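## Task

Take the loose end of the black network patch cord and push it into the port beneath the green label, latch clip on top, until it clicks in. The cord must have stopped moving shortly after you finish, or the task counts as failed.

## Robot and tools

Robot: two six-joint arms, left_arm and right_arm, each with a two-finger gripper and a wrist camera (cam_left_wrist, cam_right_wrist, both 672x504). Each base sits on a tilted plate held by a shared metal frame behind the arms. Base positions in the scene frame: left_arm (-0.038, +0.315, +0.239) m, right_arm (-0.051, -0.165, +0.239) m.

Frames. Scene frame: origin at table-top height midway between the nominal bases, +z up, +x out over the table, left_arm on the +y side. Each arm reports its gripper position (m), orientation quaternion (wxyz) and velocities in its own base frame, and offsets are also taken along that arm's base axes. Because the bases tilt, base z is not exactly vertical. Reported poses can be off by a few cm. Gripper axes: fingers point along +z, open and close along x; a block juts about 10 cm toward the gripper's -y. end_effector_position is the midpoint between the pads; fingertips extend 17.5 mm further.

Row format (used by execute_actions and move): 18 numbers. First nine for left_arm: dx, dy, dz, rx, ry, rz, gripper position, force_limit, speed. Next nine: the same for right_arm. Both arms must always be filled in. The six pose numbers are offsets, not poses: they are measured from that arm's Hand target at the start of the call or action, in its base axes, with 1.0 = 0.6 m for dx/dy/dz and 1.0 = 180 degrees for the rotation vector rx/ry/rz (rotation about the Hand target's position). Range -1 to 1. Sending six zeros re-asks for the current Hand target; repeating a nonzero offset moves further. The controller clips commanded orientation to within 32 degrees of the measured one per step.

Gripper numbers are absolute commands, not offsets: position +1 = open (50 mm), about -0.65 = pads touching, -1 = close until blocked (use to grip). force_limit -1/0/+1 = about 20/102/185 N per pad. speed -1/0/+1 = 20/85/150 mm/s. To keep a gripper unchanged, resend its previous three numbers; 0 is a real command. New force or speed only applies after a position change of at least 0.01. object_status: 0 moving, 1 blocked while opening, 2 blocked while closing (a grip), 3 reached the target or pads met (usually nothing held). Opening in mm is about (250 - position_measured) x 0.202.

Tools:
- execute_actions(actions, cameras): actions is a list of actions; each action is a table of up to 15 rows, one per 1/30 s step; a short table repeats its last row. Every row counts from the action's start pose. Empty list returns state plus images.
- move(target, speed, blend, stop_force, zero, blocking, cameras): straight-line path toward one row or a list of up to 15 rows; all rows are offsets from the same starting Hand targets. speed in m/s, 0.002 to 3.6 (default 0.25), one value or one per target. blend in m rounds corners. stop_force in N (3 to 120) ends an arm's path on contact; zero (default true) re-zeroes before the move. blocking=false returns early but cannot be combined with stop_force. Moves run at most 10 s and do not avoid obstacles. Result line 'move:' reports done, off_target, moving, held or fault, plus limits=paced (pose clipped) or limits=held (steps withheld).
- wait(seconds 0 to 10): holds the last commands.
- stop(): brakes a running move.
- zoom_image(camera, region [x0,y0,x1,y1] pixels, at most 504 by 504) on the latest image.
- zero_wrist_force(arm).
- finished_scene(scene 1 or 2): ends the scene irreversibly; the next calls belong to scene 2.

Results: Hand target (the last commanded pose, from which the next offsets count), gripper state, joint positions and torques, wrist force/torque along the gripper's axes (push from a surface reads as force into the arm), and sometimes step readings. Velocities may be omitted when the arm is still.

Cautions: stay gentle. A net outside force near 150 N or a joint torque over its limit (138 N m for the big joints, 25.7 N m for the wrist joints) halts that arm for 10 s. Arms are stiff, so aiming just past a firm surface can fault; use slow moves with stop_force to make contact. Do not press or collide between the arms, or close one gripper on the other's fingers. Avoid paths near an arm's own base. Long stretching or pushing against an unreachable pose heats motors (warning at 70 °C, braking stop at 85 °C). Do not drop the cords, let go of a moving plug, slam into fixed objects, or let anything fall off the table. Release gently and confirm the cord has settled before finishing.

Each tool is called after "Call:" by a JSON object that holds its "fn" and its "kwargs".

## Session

Call:
{"fn": "execute_actions", "kwargs": {"actions": []}}

Call:
{"fn": "zoom_image", "kwargs": {"camera": "cam_right_wrist", "region": [200, 50, 500, 310]}}

Scene clock: 0.00 s.
left_arm: end_effector_position=(+0.7641, +0.1577, +0.2719) position_measured=3 object_status=3 end_effector_quat_wxyz=(+0.119, -0.667, +0.731, +0.079) | right_arm: end_effector_position=(+0.7587, +0.1882, -0.0938) position_measured=3 object_status=3 end_effector_quat_wxyz=(+0.286, +0.945, +0.131, +0.089)
Joint positions: left_arm=[-0.063 -0.948 0.93 4.678 -1.289 3.179] | right_arm=[3.75 -2.582 -1.276 -0.971 0.973 1.94]
Joint velocities: within noise
Joint torques (N m): no reading
Wrist force (N): no reading
Wrist torque (N m): no reading
Wrist force, peak (N): no reading
Hand target: left_arm +0.7641, +0.1577, +0.2719; +0.119, -0.667, +0.731, +0.079 | right_arm +0.7587, +0.1882, -0.0938; +0.286, +0.945, +0.131, +0.089
Tool commands: left_gripper/position=+1.0 left_gripper/force_limit=+1.0 left_gripper/speed=+1.0 right_gripper/position=+1.0 right_gripper/force_limit=+1.0 right_gripper/speed=+1.0

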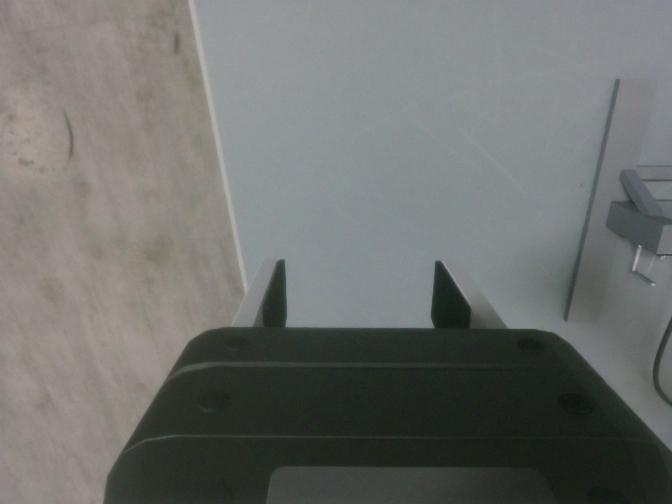

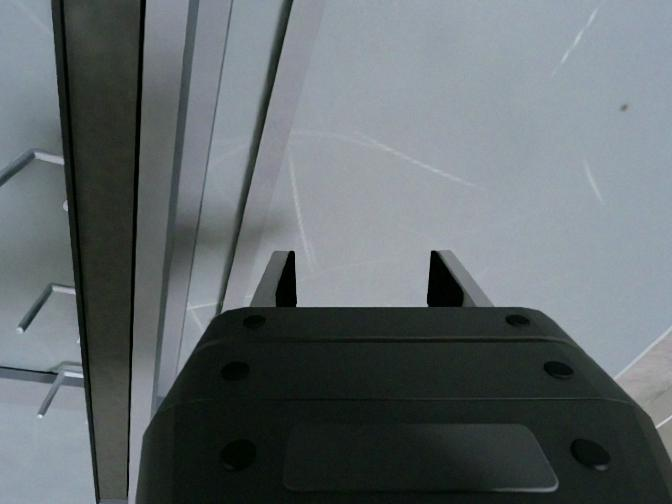

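Scaled by 1.680 from the camera's 672x504 image, which has a finer 960x720 frame.

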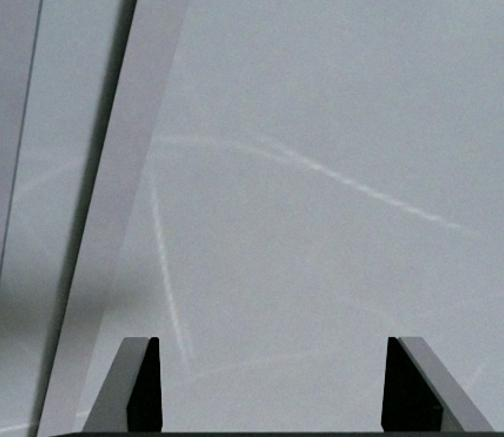

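Call:
{"fn": "move", "kwargs": {"target": [[0,0,0,0,0,0,1,1,1,-0.031,0.087,0.36,0,0,0,1,1,1],[0,0,0,0,0,0,1,1,1,-0.687,-0.5465,0.417,0,0,0,1,1,1]], "blend": 0.03, "cameras": ["cam_right_wrist"]}}

Call:
{"fn": "move", "kwargs": {"target": [-0.535,-0.775,-0.206,-0.0091,-0.0961,0.0051,1,1,1,0,0,0,0,0,0,1,1,1], "cameras": ["all"]}}

Scene clock: 12.57 s.
left_arm: end_effector_position=(+0.7641, +0.1577, +0.2719) position_measured=3 object_status=3 end_effector_quat_wxyz=(+0.119, -0.667, +0.731, +0.079) | right_arm: end_effector_position=(+0.3465, -0.1397, +0.1564) position_measured=3 object_status=3 end_effector_quat_wxyz=(+0.286, +0.945, +0.131, +0.089)
Joint positions: left_arm=[-0.063 -0.948 0.93 4.678 -1.289 3.179] | right_arm=[3.611 -1.065 -2.506 -1.163 0.963 1.771]
Joint torques (N m): left_arm=[-13.81 -48.29 -21.79 -3.05 0.03 0.09] | right_arm=[11.18 9.66 14.6 1.56 0.74 1.1]
Wrist force (N): left_arm=[0.0 0.0 0.1] | right_arm=[-0.2 0.0 0.0]
Wrist torque (N m): left_arm=[0.00 0.00 0.00] | right_arm=[0.01 0.02 -0.04]
Wrist force, peak (N): left_arm=[0.5 0.4 -0.2] | right_arm=[-0.5 -1.0 2.3]
Hand target: left_arm +0.7641, +0.1577, +0.2719; +0.119, -0.667, +0.731, +0.079 | right_arm +0.3465, -0.1397, +0.1564; +0.286, +0.945, +0.131, +0.089
Off the commanded pose: left_arm 0.000 m, 0 deg | right_arm 0.000 m, 0 deg.
move: done
Images, in order (width x height): cam_right_wrist 672x504.

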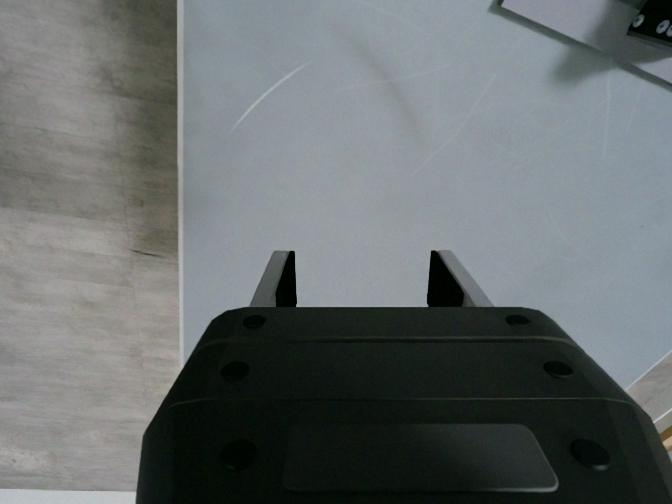

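Scene clock: 15.47 s.
left_arm: end_effector_position=(+0.4431, -0.3072, +0.1483) position_measured=3 object_status=3 end_effector_quat_wxyz=(-0.218, +0.679, -0.701, +0.031) | right_arm: end_effector_position=(+0.3465, -0.1397, +0.1564) position_measured=3 object_status=3 end_effector_quat_wxyz=(+0.286, +0.945, +0.131, +0.089)
Joint positions: left_arm=[-1.075 -1.439 1.96 4.253 -1.132 2.086] | right_arm=[3.611 -1.065 -2.506 -1.163 0.963 1.771]
Joint torques (N m): left_arm=[-19.85 -8.39 -34.27 -1.22 2.87 -1.86] | right_arm=[11.46 9.65 14.57 1.83 -0.17 1.13]
Wrist force (N): left_arm=[0.2 -0.7 -0.1] | right_arm=[-0.2 0.2 0.2]
Wrist torque (N m): left_arm=[-0.10 -0.02 0.19] | right_arm=[0.04 0.02 -0.04]
Wrist force, peak (N): left_arm=[2.6 1.2 -0.7] | right_arm=[-0.2 0.2 0.2]
Hand target: left_arm +0.4431, -0.3073, +0.1483; -0.218, +0.679, -0.701, +0.031 | right_arm +0.3465, -0.1397, +0.1564; +0.286, +0.945, +0.131, +0.089
Off the commanded pose: left_arm 0.000 m, 0 deg | right_arm 0.000 m, 0 deg.
move: done

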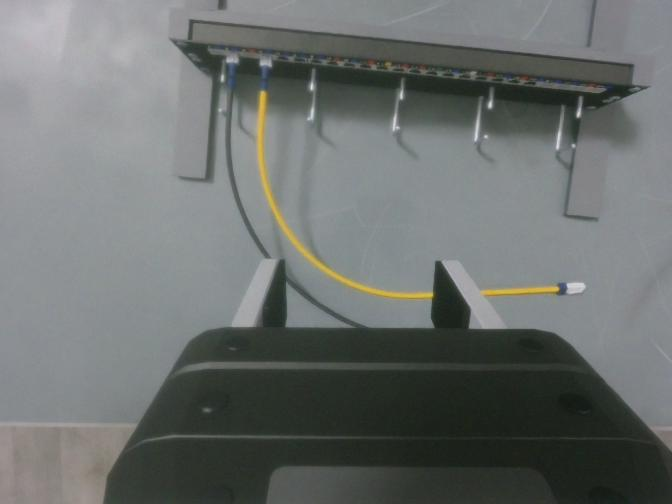

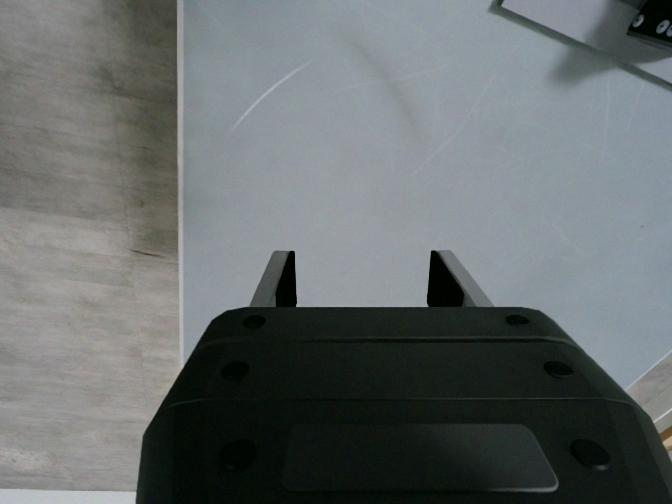

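Call:
{"fn": "move", "kwargs": {"target": [-0.18,0.0,0.1,0,0,0,1,1,1,0,0,0,0,0,0,1,1,1], "cameras": ["cam_left_wrist"]}}

Call:
{"fn": "zoom_image", "kwargs": {"camera": "cam_left_wrist", "region": [160, 0, 660, 120]}}

Scene clock: 19.27 s.
left_arm: end_effector_position=(+0.3352, -0.3073, +0.2083) position_measured=3 object_status=3 end_effector_quat_wxyz=(-0.218, +0.679, -0.701, +0.031) | right_arm: end_effector_position=(+0.3465, -0.1397, +0.1564) position_measured=3 object_status=3 end_effector_quat_wxyz=(+0.286, +0.945, +0.131, +0.089)
Joint positions: left_arm=[-1.292 -1.675 2.004 4.543 -1.156 1.848] | right_arm=[3.611 -1.065 -2.506 -1.163 0.963 1.771]
Joint torques (N m): left_arm=[-17.25 -20.06 -35.26 -0.74 -1.68 -1.77] | right_arm=[11.07 9.76 15.12 1.78 -1.3 1.06]
Wrist force (N): left_arm=[0.1 -0.6 -0.2] | right_arm=[-0.2 0.1 0.0]
Wrist torque (N m): left_arm=[-0.08 -0.01 0.19] | right_arm=[0.03 0.02 -0.04]
Wrist force, peak (N): left_arm=[0.6 -2.5 0.7] | right_arm=[-0.3 0.3 -0.1]
Hand target: left_arm +0.3351, -0.3073, +0.2083; -0.218, +0.679, -0.701, +0.031 | right_arm +0.3465, -0.1397, +0.1564; +0.286, +0.945, +0.131, +0.089
Off the commanded pose: left_arm 0.000 m, 0 deg | right_arm 0.000 m, 0 deg.
move: done
Images, in order (width x height): cam_left_wrist 672x504.

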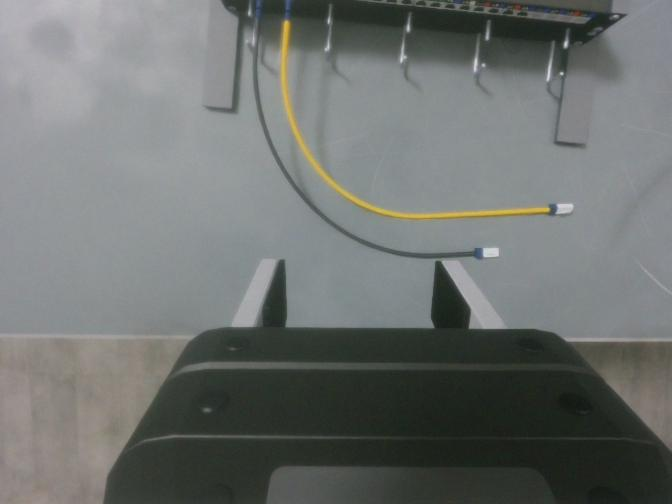

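Scaled by 1.008 from the camera's 672x504 image, which has a finer 960x720 frame.

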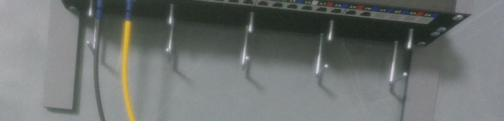

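Call:
{"fn": "zoom_image", "kwargs": {"camera": "cam_left_wrist", "region": [450, 190, 600, 280]}}

Scaled by 3.360 from the camera's 672x504 image, which has a finer 960x720 frame.

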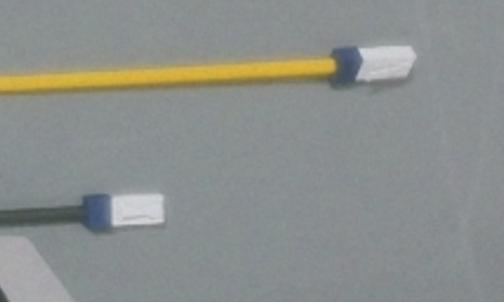

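Call:
{"fn": "move", "kwargs": {"target": [0.2,0.5,0.05,0,0,0,1,1,1,0,0,0,0,0,0,1,1,1]}}

Call:
{"fn": "move", "kwargs": {"target": [[0,0,0,0,0,0,1,1,1,0.08,0.2,0,-0.1818,0.5605,0.7557,1,1,1],[0,0,0,0,0,0,1,1,1,-0.031,0.3985,-0.346,-0.1818,0.5605,0.7557,1,1,1]], "speed": 0.4, "cameras": ["all"]}}

Scene clock: 32.63 s.
left_arm: end_effector_position=(+0.4551, -0.0073, +0.2383) position_measured=3 object_status=3 end_effector_quat_wxyz=(-0.218, +0.679, -0.701, +0.031) | right_arm: end_effector_position=(+0.3465, -0.1397, +0.1564) position_measured=3 object_status=3 end_effector_quat_wxyz=(+0.286, +0.945, +0.131, +0.089)
Joint positions: left_arm=[-0.562 -1.872 2.165 4.244 -1.162 2.648] | right_arm=[3.611 -1.065 -2.506 -1.163 0.963 1.771]
Joint torques (N m): left_arm=[5.68 3.78 -33.97 -5.43 -1.98 2] | right_arm=[10.83 9.53 14.55 1.82 -1.52 0.93]
Wrist force (N): left_arm=[0.1 -0.6 0.1] | right_arm=[-0.2 0.0 0.0]
Wrist torque (N m): left_arm=[-0.08 0.00 0.07] | right_arm=[0.01 0.03 -0.04]
Wrist force, peak (N): left_arm=[-2.0 -1.7 0.7] | right_arm=[-0.4 0.3 0.1]
Hand target: left_arm +0.4551, -0.0073, +0.2383; -0.218, +0.679, -0.701, +0.031 | right_arm +0.3465, -0.1397, +0.1564; +0.286, +0.945, +0.131, +0.089
Off the commanded pose: left_arm 0.000 m, 0 deg | right_arm 0.000 m, 0 deg.
move: done

Scene clock: 38.20 s.
left_arm: end_effector_position=(+0.4551, -0.0073, +0.2383) position_measured=3 object_status=3 end_effector_quat_wxyz=(-0.218, +0.679, -0.701, +0.031) | right_arm: end_effector_position=(+0.3279, +0.0994, -0.0512) position_measured=3 object_status=3 end_effector_quat_wxyz=(+0.051, -0.043, +0.936, -0.346)
Joint positions: left_arm=[-0.562 -1.872 2.165 4.244 -1.162 2.648] | right_arm=[4.217 -1.913 -2.41 -0.979 1.142 -0.456]
Joint torques (N m): left_arm=[3.91 3.42 -34.51 -5.29 -2.26 2] | right_arm=[19.15 12.9 22.24 3.42 -1.42 0.8]
Wrist force (N): left_arm=[0.3 -0.4 -0.2] | right_arm=[-0.5 0.2 2.0]
Wrist torque (N m): left_arm=[-0.04 -0.03 0.08] | right_arm=[-0.06 0.11 0.09]
Wrist force, peak (N): left_arm=[0.1 -1.1 -0.2] | right_arm=[0.7 2.2 2.7]
Hand target: left_arm +0.4551, -0.0073, +0.2383; -0.218, +0.679, -0.701, +0.031 | right_arm +0.3279, +0.0994, -0.0512; +0.051, -0.043, +0.936, -0.346
Off the commanded pose: left_arm 0.000 m, 0 deg | right_arm 0.000 m, 0 deg.
move: done

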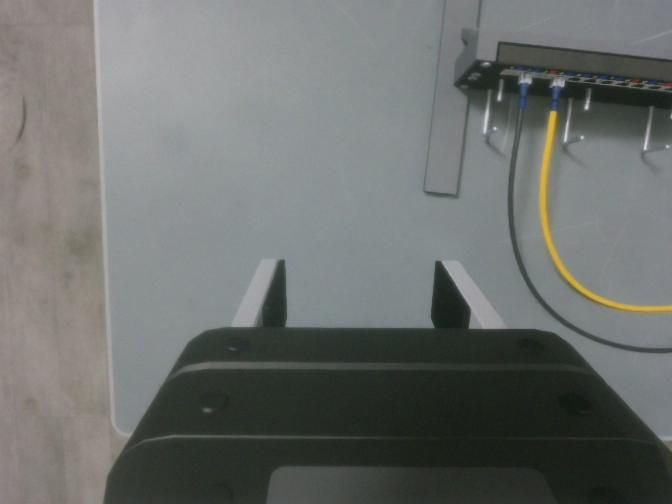

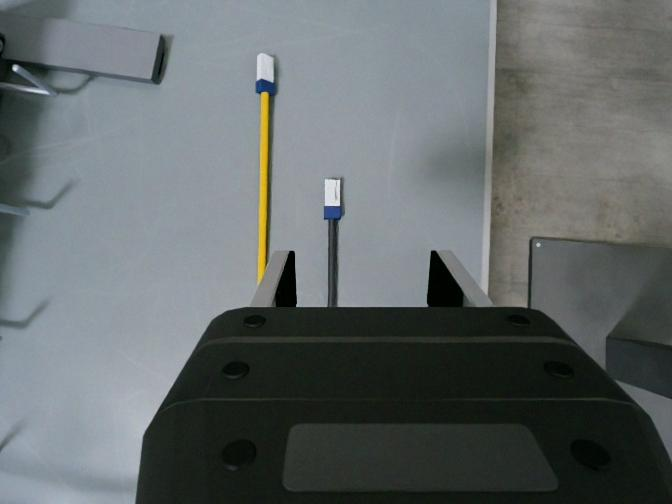

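Call:
{"fn": "zoom_image", "kwargs": {"camera": "cam_right_wrist", "region": [295, 165, 370, 235]}}

Call:
{"fn": "zoom_image", "kwargs": {"camera": "cam_left_wrist", "region": [480, 40, 672, 180]}}

Scaled by 6.720 from the camera's 672x504 image, which has a finer 960x720 frame.

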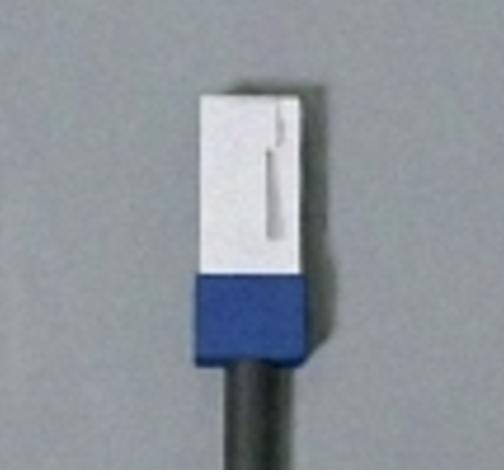

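Scaled by 2.625 from the camera's 672x504 image, which has a finer 960x720 frame.

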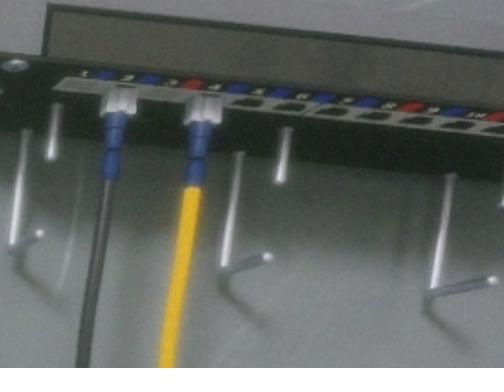

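Call:
{"fn": "move", "kwargs": {"target": [0,0,0,0,0,0,1,1,1,0.0503,-0.137,-0.192,0,0,0,1,1,1], "speed": 0.15, "cameras": ["cam_right_wrist"]}}

Scene clock: 52.30 s.
left_arm: end_effector_position=(+0.4551, -0.0073, +0.2383) position_measured=3 object_status=3 end_effector_quat_wxyz=(-0.218, +0.679, -0.701, +0.031) | right_arm: end_effector_position=(+0.3580, +0.0172, -0.1664) position_measured=3 object_status=3 end_effector_quat_wxyz=(+0.051, -0.043, +0.936, -0.346)
Joint positions: left_arm=[-0.562 -1.872 2.165 4.244 -1.162 2.648] | right_arm=[4.02 -2.339 -2.459 -0.416 1.039 -0.645]
Joint torques (N m): left_arm=[4.95 3.84 -33.51 -5.44 -1.86 2.06] | right_arm=[1.86 20.55 11.49 3.71 -2.16 -1.69]
Wrist force (N): left_arm=[0.1 -0.4 -0.2] | right_arm=[-0.5 -0.1 2.1]
Wrist torque (N m): left_arm=[-0.05 -0.01 0.08] | right_arm=[-0.08 0.10 0.18]
Wrist force, peak (N): left_arm=[0.4 -1.1 0.0] | right_arm=[-0.5 0.2 3.4]
Hand target: left_arm +0.4551, -0.0073, +0.2383; -0.218, +0.679, -0.701, +0.031 | right_arm +0.3581, +0.0172, -0.1664; +0.051, -0.043, +0.936, -0.346
Off the commanded pose: left_arm 0.000 m, 0 deg | right_arm 0.000 m, 0 deg.
move: done
Images, in order (width x height): cam_right_wrist 672x504.

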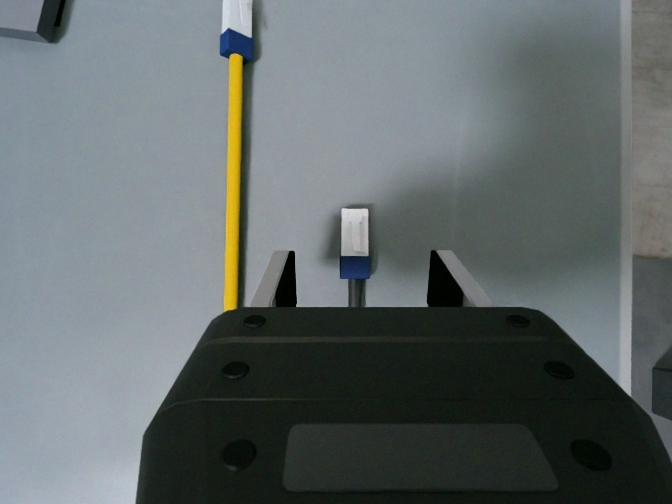

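Call:
{"fn": "move", "kwargs": {"target": [0,0,0,0,0,0,1,1,1,0.0083,-0.0165,-0.045,0,0,0,1,1,1], "speed": 0.03, "stop_force": 5, "cameras": ["cam_right_wrist"]}}

Call:
{"fn": "zoom_image", "kwargs": {"camera": "cam_right_wrist", "region": [250, 130, 480, 310]}}

Scene clock: 59.13 s.
left_arm: end_effector_position=(+0.4551, -0.0073, +0.2383) position_measured=3 object_status=3 end_effector_quat_wxyz=(-0.218, +0.679, -0.701, +0.031) | right_arm: end_effector_position=(+0.3630, +0.0073, -0.1934) position_measured=3 object_status=3 end_effector_quat_wxyz=(+0.051, -0.043, +0.936, -0.346)
Joint positions: left_arm=[-0.562 -1.872 2.165 4.244 -1.162 2.648] | right_arm=[3.991 -2.443 -2.435 -0.32 1.025 -0.675]
Joint torques (N m): left_arm=[5.88 3.26 -34.6 -5.39 -1.97 1.63] | right_arm=[3 22.91 9.79 3.65 -2.14 -1.61]
Wrist force (N): left_arm=[0.2 -0.7 0.0] | right_arm=[-0.5 0.0 2.1]
Wrist torque (N m): left_arm=[-0.10 -0.02 0.08] | right_arm=[-0.07 0.11 0.18]
Wrist force, peak (N): left_arm=[0.6 -1.1 0.2] | right_arm=[-0.6 0.2 2.4]
Hand target: left_arm +0.4551, -0.0073, +0.2383; -0.218, +0.679, -0.701, +0.031 | right_arm +0.3630, +0.0073, -0.1934; +0.051, -0.043, +0.936, -0.346
Off the commanded pose: left_arm 0.000 m, 0 deg | right_arm 0.000 m, 0 deg.
move: done
Images, in order (width x height): cam_right_wrist 672x504.

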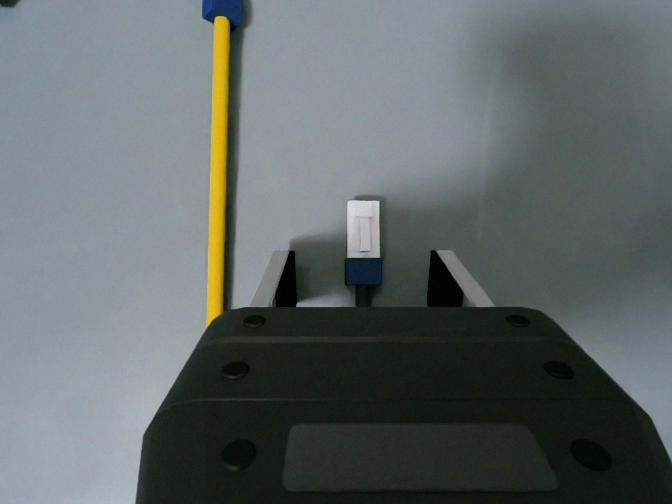

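Scaled by 2.191 from the camera's 672x504 image, which has a finer 960x720 frame.

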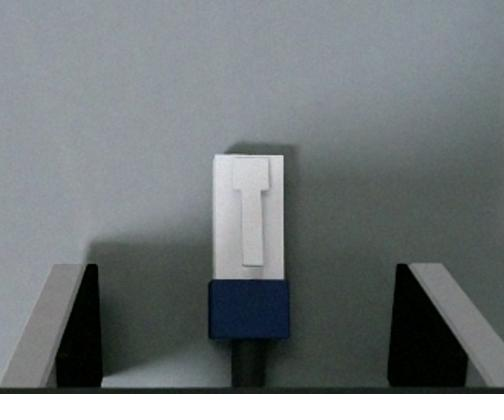

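Call:
{"fn": "move", "kwargs": {"target": [0,0,0,0,0,0,1,1,1,0,0,0,0,0,0,-1,-0.4,-0.7]}}

Call:
{"fn": "move", "kwargs": {"target": [0,0,0,0,0,0,1,1,1,0.01,0.087,0.3,0,0,0,-1,-0.4,-0.7], "speed": 0.15, "cameras": ["all"]}}

Call:
{"fn": "zoom_image", "kwargs": {"camera": "cam_right_wrist", "region": [250, 130, 480, 310]}}

Scene clock: 63.20 s.
left_arm: end_effector_position=(+0.4551, -0.0073, +0.2383) position_measured=3 object_status=3 end_effector_quat_wxyz=(-0.218, +0.679, -0.701, +0.031) | right_arm: end_effector_position=(+0.3630, +0.0073, -0.1934) position_measured=204 object_status=2 end_effector_quat_wxyz=(+0.051, -0.043, +0.936, -0.346)
Joint positions: left_arm=[-0.562 -1.872 2.165 4.244 -1.162 2.648] | right_arm=[3.991 -2.443 -2.435 -0.32 1.025 -0.675]
Joint torques (N m): left_arm=[4.9 3.44 -34.12 -5.29 -2.06 1.83] | right_arm=[3.01 22.54 9.52 3.51 -2.1 -1.58]
Wrist force (N): left_arm=[0.2 -0.5 0.0] | right_arm=[-0.7 0.0 2.0]
Wrist torque (N m): left_arm=[-0.07 -0.01 0.07] | right_arm=[-0.04 0.11 0.18]
Wrist force, peak (N): left_arm=[0.2 -1.1 0.1] | right_arm=[-0.6 0.0 2.4]
Hand target: left_arm +0.4551, -0.0073, +0.2383; -0.218, +0.679, -0.701, +0.031 | right_arm +0.3630, +0.0073, -0.1934; +0.051, -0.043, +0.936, -0.346
Off the commanded pose: left_arm 0.000 m, 0 deg | right_arm 0.000 m, 0 deg.
move: done

Scene clock: 65.03 s.
left_arm: end_effector_position=(+0.4551, -0.0073, +0.2383) position_measured=3 object_status=3 end_effector_quat_wxyz=(-0.218, +0.679, -0.701, +0.031) | right_arm: end_effector_position=(+0.3690, +0.0595, -0.0134) position_measured=204 object_status=2 end_effector_quat_wxyz=(+0.051, -0.043, +0.936, -0.346)
Joint positions: left_arm=[-0.562 -1.872 2.165 4.244 -1.162 2.648] | right_arm=[4.068 -1.819 -2.382 -1.037 1.063 -0.597]
Joint torques (N m): left_arm=[3.55 2.45 -34.05 -5.36 -1.95 1.73] | right_arm=[19.01 29.72 23.74 1.16 0.74 1.13]
Wrist force (N): left_arm=[0.2 -0.7 -0.1] | right_arm=[-0.5 -0.1 2.0]
Wrist torque (N m): left_arm=[-0.10 -0.02 0.08] | right_arm=[-0.07 0.12 0.09]
Wrist force, peak (N): left_arm=[0.3 -0.8 0.2] | right_arm=[-0.3 0.4 3.4]
Hand target: left_arm +0.4551, -0.0073, +0.2383; -0.218, +0.679, -0.701, +0.031 | right_arm +0.3690, +0.0595, -0.0134; +0.051, -0.043, +0.936, -0.346
Off the commanded pose: left_arm 0.000 m, 0 deg | right_arm 0.000 m, 0 deg.
move: done

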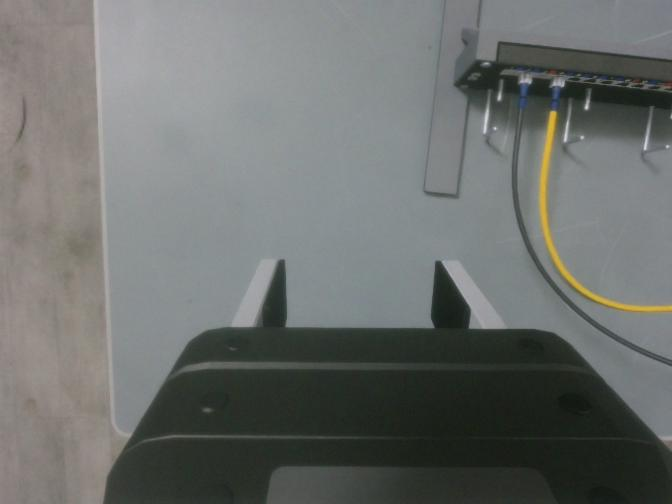

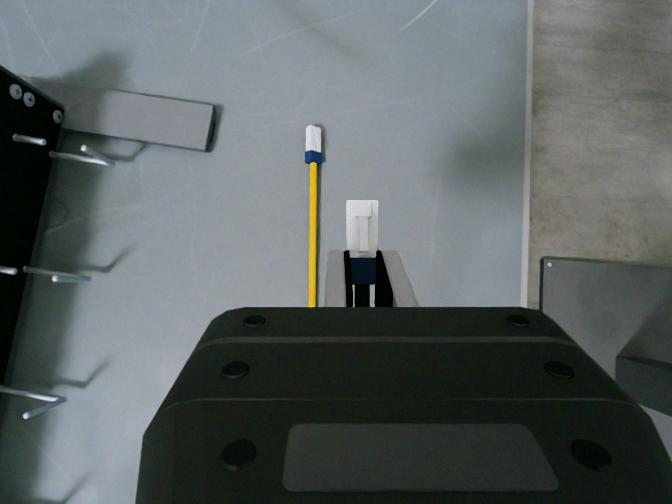

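Scaled by 2.191 from the camera's 672x504 image, which has a finer 960x720 frame.

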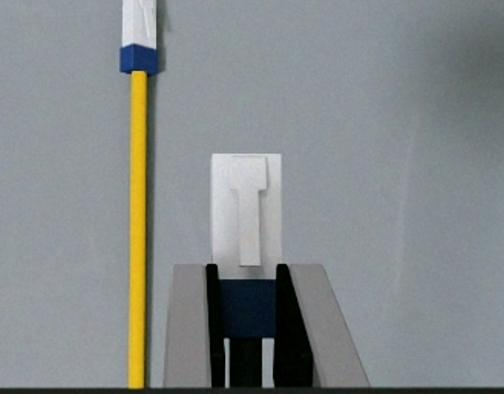

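Call:
{"fn": "move", "kwargs": {"target": [0,0,0,0,0,0,1,1,1,0.163,0.0,0.091,-0.042,0.116,0.427,-1,-0.4,-0.7], "cameras": ["all"]}}

Call:
{"fn": "zoom_image", "kwargs": {"camera": "cam_right_wrist", "region": [90, 0, 590, 250]}}

Scene clock: 72.77 s.
left_arm: end_effector_position=(+0.4551, -0.0073, +0.2383) position_measured=3 object_status=3 end_effector_quat_wxyz=(-0.218, +0.679, -0.701, +0.031) | right_arm: end_effector_position=(+0.4668, +0.0595, +0.0412) position_measured=204 object_status=2 end_effector_quat_wxyz=(-0.093, +0.672, -0.678, +0.283)
Joint positions: left_arm=[-0.562 -1.872 2.165 4.244 -1.162 2.648] | right_arm=[3.883 -1.719 -2.536 -0.22 1.01 -2.461]
Joint torques (N m): left_arm=[4.22 2.81 -34.34 -5.18 -1.86 1.77] | right_arm=[-0.45 8.73 22.94 5.08 0.73 -1.69]
Wrist force (N): left_arm=[0.2 -0.4 0.1] | right_arm=[-0.9 0.1 2.6]
Wrist torque (N m): left_arm=[-0.05 -0.01 0.08] | right_arm=[-0.03 0.16 0.21]
Wrist force, peak (N): left_arm=[0.5 -0.8 -0.4] | right_arm=[-0.9 -0.1 2.7]
Hand target: left_arm +0.4551, -0.0073, +0.2383; -0.218, +0.679, -0.701, +0.031 | right_arm +0.4668, +0.0595, +0.0412; -0.093, +0.672, -0.678, +0.283
Off the commanded pose: left_arm 0.000 m, 0 deg | right_arm 0.000 m, 0 deg.
move: done

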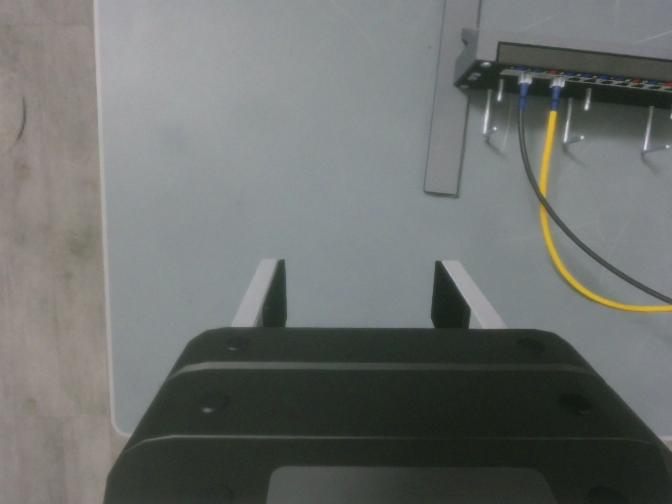

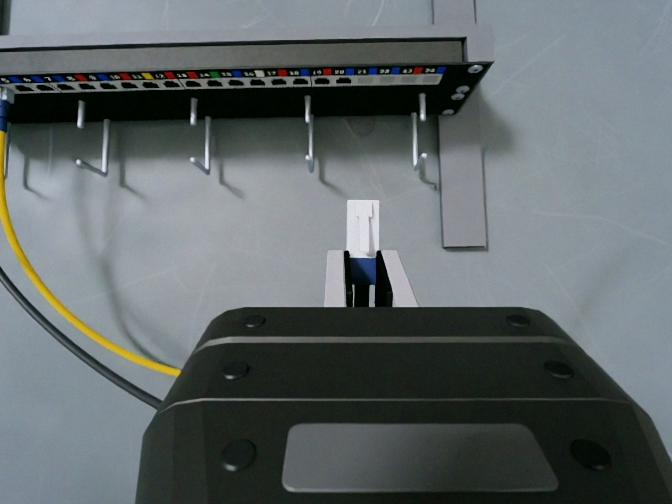

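Scaled by 1.008 from the camera's 672x504 image, which has a finer 960x720 frame.

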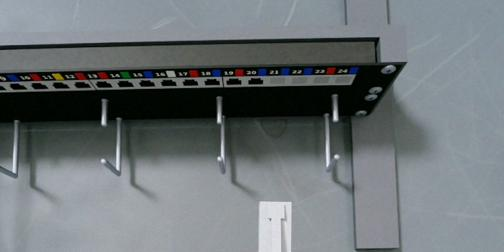

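Call:
{"fn": "move", "kwargs": {"target": [0,0,0,0,0,0,1,1,1,0.130,0.0975,-0.205,-0.0005,0.0014,0.0053,-1,-0.4,-0.7], "speed": 0.2}}

Call:
{"fn": "move", "kwargs": {"target": [-0.044,-0.114,-0.383,-0.5002,-0.0496,-0.0168,1,1,1,0,0,0,0,0,0,-1,-0.4,-0.7], "cameras": ["all"]}}

Call:
{"fn": "zoom_image", "kwargs": {"camera": "cam_right_wrist", "region": [260, 0, 460, 270]}}

Scene clock: 86.30 s.
left_arm: end_effector_position=(+0.4551, -0.0073, +0.2383) position_measured=3 object_status=3 end_effector_quat_wxyz=(-0.218, +0.679, -0.701, +0.031) | right_arm: end_effector_position=(+0.5448, +0.1180, -0.0818) position_measured=204 object_status=2 end_effector_quat_wxyz=(-0.093, +0.679, -0.672, +0.281)
Joint positions: left_arm=[-0.562 -1.872 2.165 4.244 -1.162 2.648] | right_arm=[3.858 -2.252 -2.286 0.083 1.022 -2.508]
Joint torques (N m): left_arm=[5.2 3.22 -34.95 -5.3 -1.81 1.54] | right_arm=[4.15 25.91 16.42 5.28 0.79 -1.68]
Wrist force (N): left_arm=[0.1 -0.6 -0.2] | right_arm=[-0.3 0.1 2.2]
Wrist torque (N m): left_arm=[-0.09 -0.01 0.07] | right_arm=[-0.06 0.11 0.18]
Wrist force, peak (N): left_arm=[0.7 -0.8 0.0] | right_arm=[-1.3 0.2 3.8]
Hand target: left_arm +0.4551, -0.0073, +0.2383; -0.218, +0.679, -0.701, +0.031 | right_arm +0.5448, +0.1180, -0.0818; -0.093, +0.679, -0.672, +0.281
Off the commanded pose: left_arm 0.000 m, 0 deg | right_arm 0.000 m, 0 deg.
move: done

Scene clock: 90.10 s.
left_arm: end_effector_position=(+0.4280, -0.0727, +0.0168) position_measured=3 object_status=3 end_effector_quat_wxyz=(+0.263, +0.624, -0.498, +0.542) | right_arm: end_effector_position=(+0.5448, +0.1180, -0.0818) position_measured=204 object_status=2 end_effector_quat_wxyz=(-0.093, +0.679, -0.672, +0.281)
Joint positions: left_arm=[0.058 -0.564 2.367 1.982 -2.669 2.383] | right_arm=[3.858 -2.252 -2.286 0.083 1.022 -2.508]
Joint torques (N m): left_arm=[-18.91 -43.23 18.02 -0.69 0.47 1.94] | right_arm=[4.35 25 17.29 5.24 0.77 -1.71]
Wrist force (N): left_arm=[4.2 2.4 1.9] | right_arm=[-0.5 0.0 2.1]
Wrist torque (N m): left_arm=[0.36 -0.29 0.24] | right_arm=[-0.07 0.14 0.18]
Wrist force, peak (N): left_arm=[2.7 5.6 1.8] | right_arm=[-0.4 0.1 2.4]
Hand target: left_arm +0.4280, -0.0727, +0.0168; +0.263, +0.624, -0.498, +0.542 (not the last commanded pose) | right_arm +0.5448, +0.1180, -0.0818; -0.093, +0.679, -0.672, +0.281
Off the commanded pose: left_arm 0.009 m, 5 deg | right_arm 0.000 m, 0 deg.
move: held (left_arm; a check stopped the path); limits=held
pose unreachable (left arm): on one or more control steps of this call, first in action 0 (counted from 0), this arm could not follow its commanded pose, so it was not sent that pose on those steps. It may still have moved: this result reports where it is.
cause: moving toward the commanded pose would bring two parts of the arm too close to each other (its gripper and another part of the arm, with joints 4 (wrist 1) to 6 (wrist 3) between them, 14 mm apart when it was first held).

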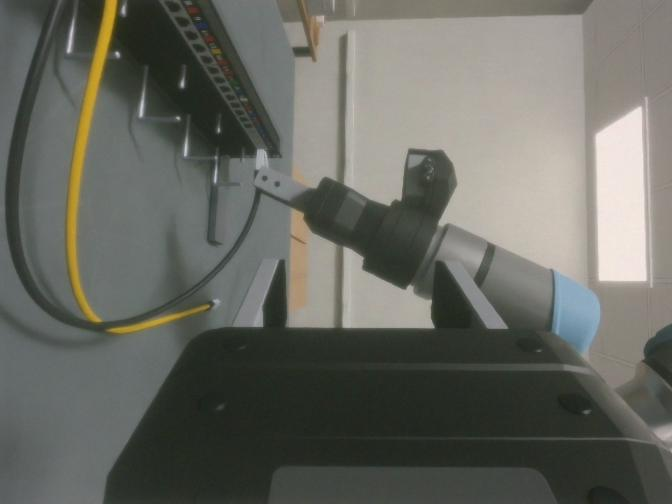

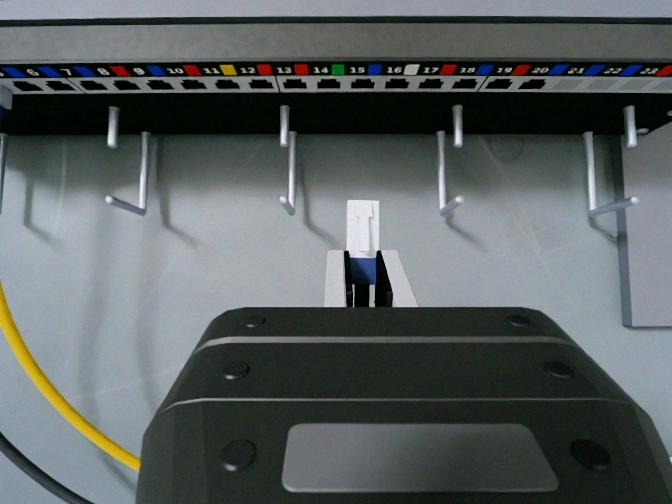

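Scaled by 1.867 from the camera's 672x504 image, which has a finer 960x720 frame.

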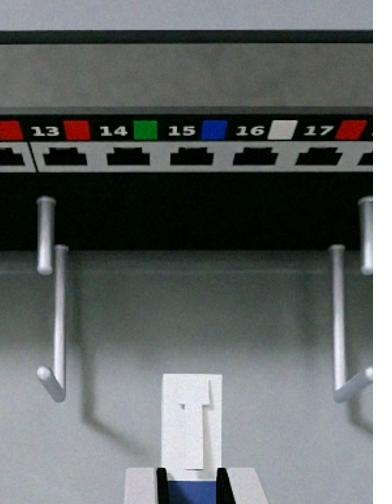

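Call:
{"fn": "zoom_image", "kwargs": {"camera": "cam_left_wrist", "region": [170, 30, 300, 190]}}

Call:
{"fn": "move", "kwargs": {"target": [0,0,0,0,0,0,1,1,1,0.0437,0.0042,-0.0455,0,0,0,-1,-0.4,-0.7], "speed": 0.12, "cameras": ["all"]}}

Call:
{"fn": "zoom_image", "kwargs": {"camera": "cam_right_wrist", "region": [290, 50, 440, 270]}}

Call:
{"fn": "zoom_image", "kwargs": {"camera": "cam_left_wrist", "region": [170, 60, 270, 170]}}

Scaled by 3.150 from the camera's 672x504 image, which has a finer 960x720 frame.

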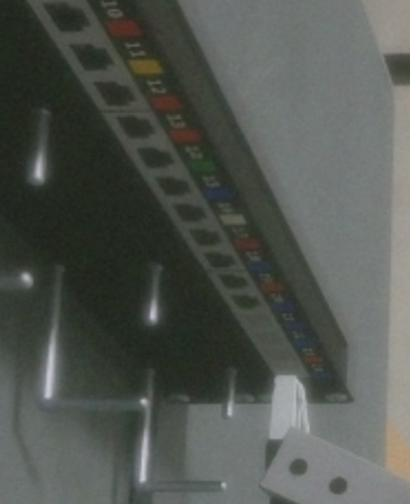

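Scene clock: 98.07 s.
left_arm: end_effector_position=(+0.4280, -0.0727, +0.0168) position_measured=3 object_status=3 end_effector_quat_wxyz=(+0.263, +0.624, -0.498, +0.542) | right_arm: end_effector_position=(+0.5710, +0.1205, -0.1091) position_measured=204 object_status=2 end_effector_quat_wxyz=(-0.093, +0.679, -0.672, +0.281)
Joint positions: left_arm=[0.058 -0.564 2.367 1.982 -2.669 2.383] | right_arm=[3.824 -2.352 -2.199 0.116 1.03 -2.546]
Joint torques (N m): left_arm=[-14.33 -42.95 18.19 -0.92 -0.51 2.31] | right_arm=[4.86 28.7 17.03 5.24 0.8 -1.68]
Wrist force (N): left_arm=[4.1 2.2 1.9] | right_arm=[-0.3 0.3 2.0]
Wrist torque (N m): left_arm=[0.31 -0.28 0.24] | right_arm=[-0.03 0.11 0.17]
Wrist force, peak (N): left_arm=[4.4 2.6 1.9] | right_arm=[-0.7 -0.2 3.0]
Hand target: left_arm +0.4280, -0.0727, +0.0168; +0.263, +0.624, -0.498, +0.542 | right_arm +0.5711, +0.1205, -0.1091; -0.093, +0.679, -0.672, +0.281
Off the commanded pose: left_arm 0.000 m, 0 deg | right_arm 0.000 m, 0 deg.
move: done

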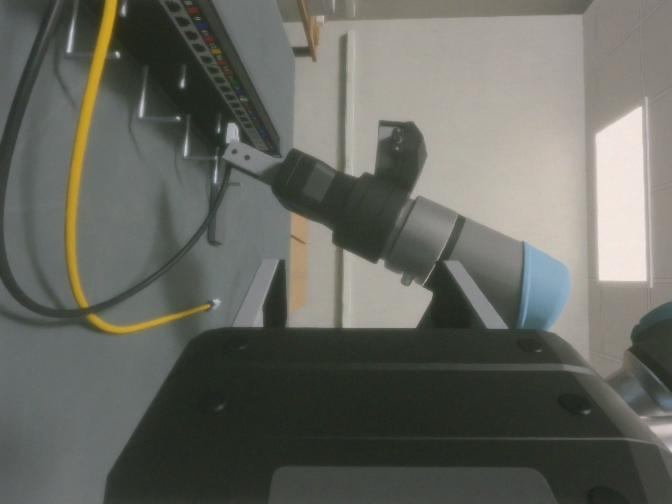

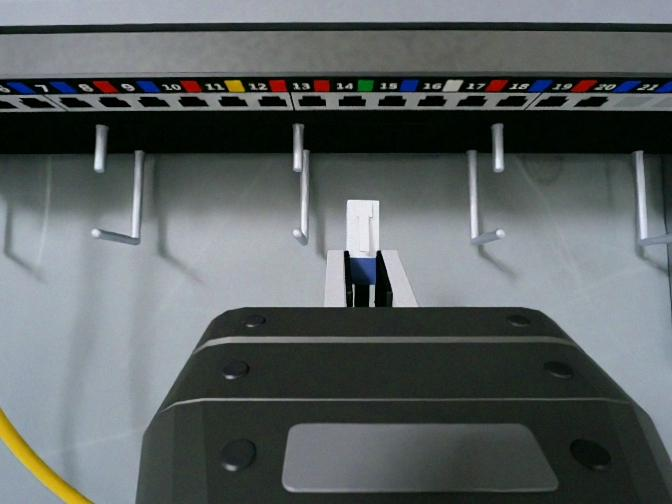

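Scaled by 2.291 from the camera's 672x504 image, which has a finer 960x720 frame.

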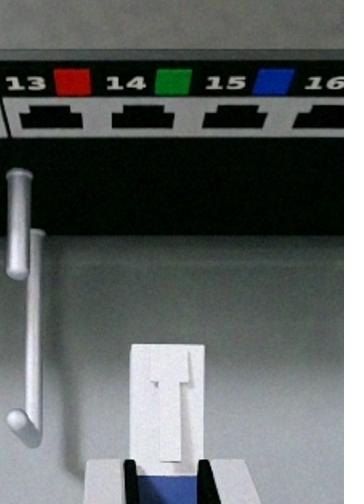

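Scaled by 4.582 from the camera's 672x504 image, which has a finer 960x720 frame.

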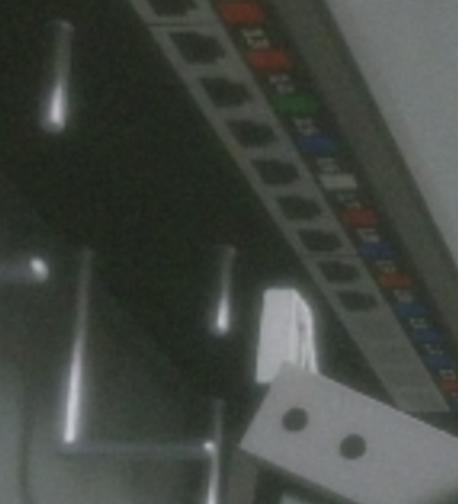

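Call:
{"fn": "move", "kwargs": {"target": [0,0,0,0,0,0,1,1,1,0.0302,0.0035,-0.0033,0,0,0,-1,-0.4,-0.7], "speed": 0.08, "cameras": ["all"]}}

Call:
{"fn": "zoom_image", "kwargs": {"camera": "cam_right_wrist", "region": [310, 90, 420, 270]}}

Call:
{"fn": "zoom_image", "kwargs": {"camera": "cam_left_wrist", "region": [190, 60, 260, 130]}}

Scene clock: 107.00 s.
left_arm: end_effector_position=(+0.4280, -0.0727, +0.0168) position_measured=3 object_status=3 end_effector_quat_wxyz=(+0.263, +0.624, -0.498, +0.542) | right_arm: end_effector_position=(+0.5891, +0.1226, -0.1111) position_measured=204 object_status=2 end_effector_quat_wxyz=(-0.093, +0.679, -0.672, +0.281)
Joint positions: left_arm=[0.058 -0.564 2.367 1.982 -2.669 2.383] | right_arm=[3.803 -2.37 -2.147 0.094 1.036 -2.569]
Joint torques (N m): left_arm=[-2.26 -42.32 18.08 -0.88 -3.96 2.06] | right_arm=[5.27 29.82 17.31 2.45 0.85 -1.61]
Wrist force (N): left_arm=[4.2 2.3 1.8] | right_arm=[-0.4 0.1 2.0]
Wrist torque (N m): left_arm=[0.32 -0.29 0.25] | right_arm=[-0.06 0.12 0.18]
Wrist force, peak (N): left_arm=[4.5 2.7 2.1] | right_arm=[-0.4 0.1 2.4]
Hand target: left_arm +0.4280, -0.0727, +0.0168; +0.263, +0.624, -0.498, +0.542 | right_arm +0.5892, +0.1226, -0.1111; -0.093, +0.679, -0.672, +0.281
Off the commanded pose: left_arm 0.000 m, 0 deg | right_arm 0.000 m, 0 deg.
move: done

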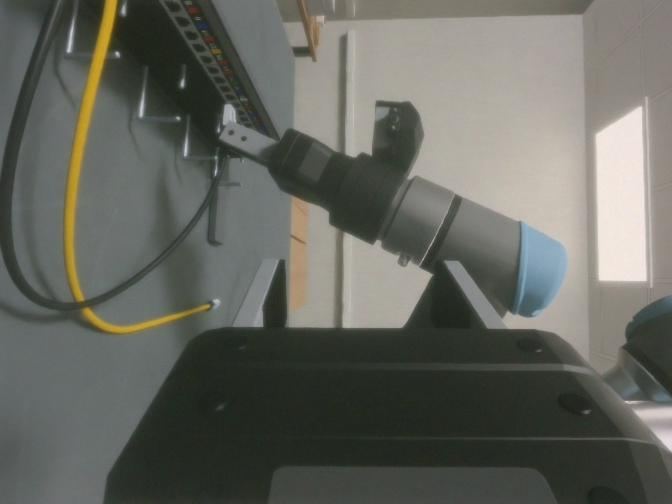

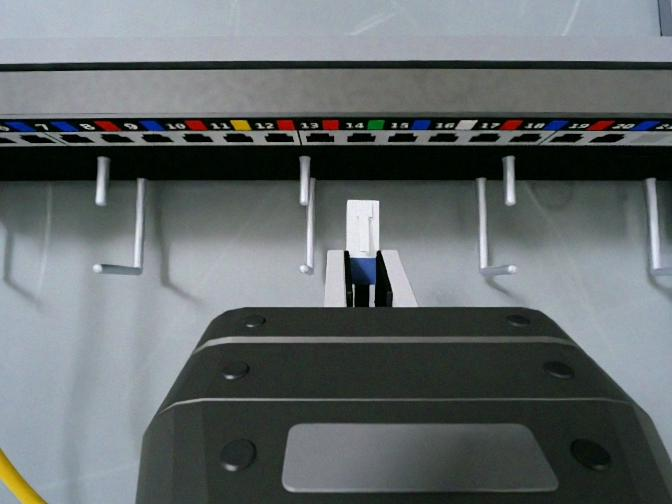

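Scaled by 2.800 from the camera's 672x504 image, which has a finer 960x720 frame.

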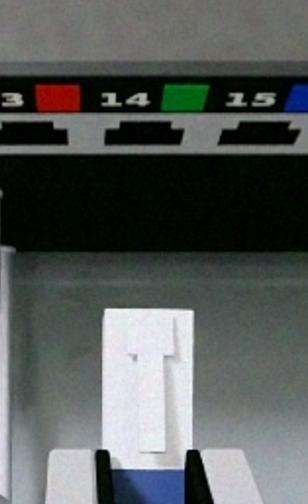

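Scaled by 7.200 from the camera's 672x504 image, which has a finer 960x720 frame.

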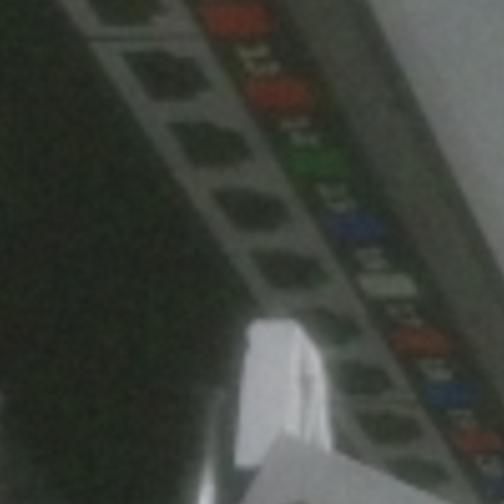

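Call:
{"fn": "move", "kwargs": {"target": [0,0,0,0,0,0,1,1,1,0.0309,-0.004,-0.008,0,0,0,-1,-0.4,-0.7], "speed": 0.05, "stop_force": 8, "cameras": ["all"]}}

Call:
{"fn": "zoom_image", "kwargs": {"camera": "cam_right_wrist", "region": [310, 130, 420, 270]}}

Call:
{"fn": "zoom_image", "kwargs": {"camera": "cam_left_wrist", "region": [200, 65, 245, 110]}}

Scene clock: 115.63 s.
left_arm: end_effector_position=(+0.4280, -0.0727, +0.0168) position_measured=3 object_status=3 end_effector_quat_wxyz=(+0.263, +0.624, -0.498, +0.542) | right_arm: end_effector_position=(+0.6077, +0.1202, -0.1159) position_measured=204 object_status=2 end_effector_quat_wxyz=(-0.093, +0.679, -0.672, +0.281)
Joint positions: left_arm=[0.058 -0.564 2.367 1.982 -2.669 2.383] | right_arm=[3.776 -2.397 -2.095 0.084 1.044 -2.599]
Joint torques (N m): left_arm=[-1.51 -44 17.39 -0.99 -4.01 2.04] | right_arm=[5.27 31.49 17.83 2.34 0.86 -1.71]
Wrist force (N): left_arm=[4.1 2.5 1.7] | right_arm=[-0.5 -0.1 2.0]
Wrist torque (N m): left_arm=[0.36 -0.27 0.24] | right_arm=[-0.09 0.15 0.18]
Wrist force, peak (N): left_arm=[4.4 2.5 1.9] | right_arm=[-0.3 -0.3 2.3]
Hand target: left_arm +0.4280, -0.0727, +0.0168; +0.263, +0.624, -0.498, +0.542 | right_arm +0.6077, +0.1202, -0.1159; -0.093, +0.679, -0.672, +0.281
Off the commanded pose: left_arm 0.000 m, 0 deg | right_arm 0.000 m, 0 deg.
move: done

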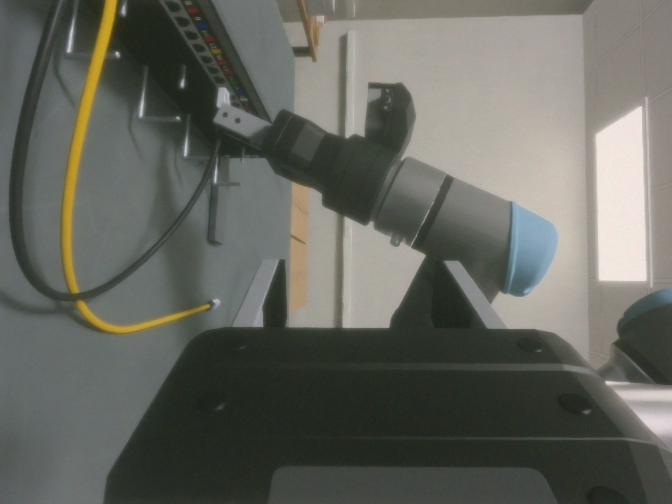

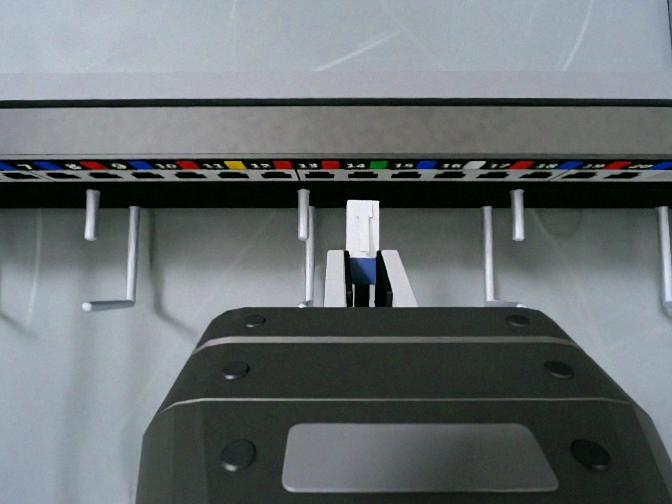

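Scaled by 3.600 from the camera's 672x504 image, which has a finer 960x720 frame.

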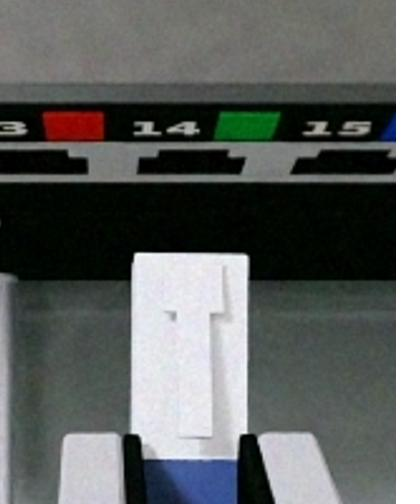

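Scaled by 11.200 from the camera's 672x504 image, which has a finer 960x720 frame.

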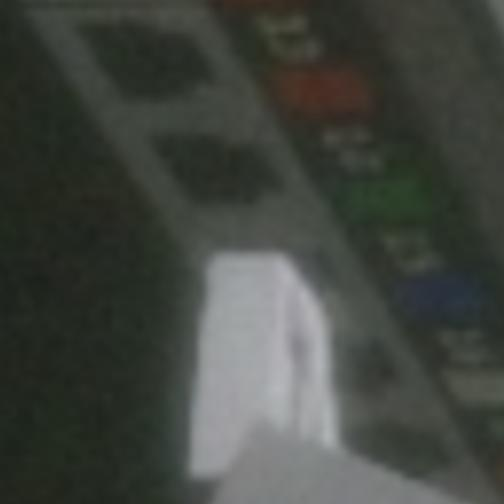

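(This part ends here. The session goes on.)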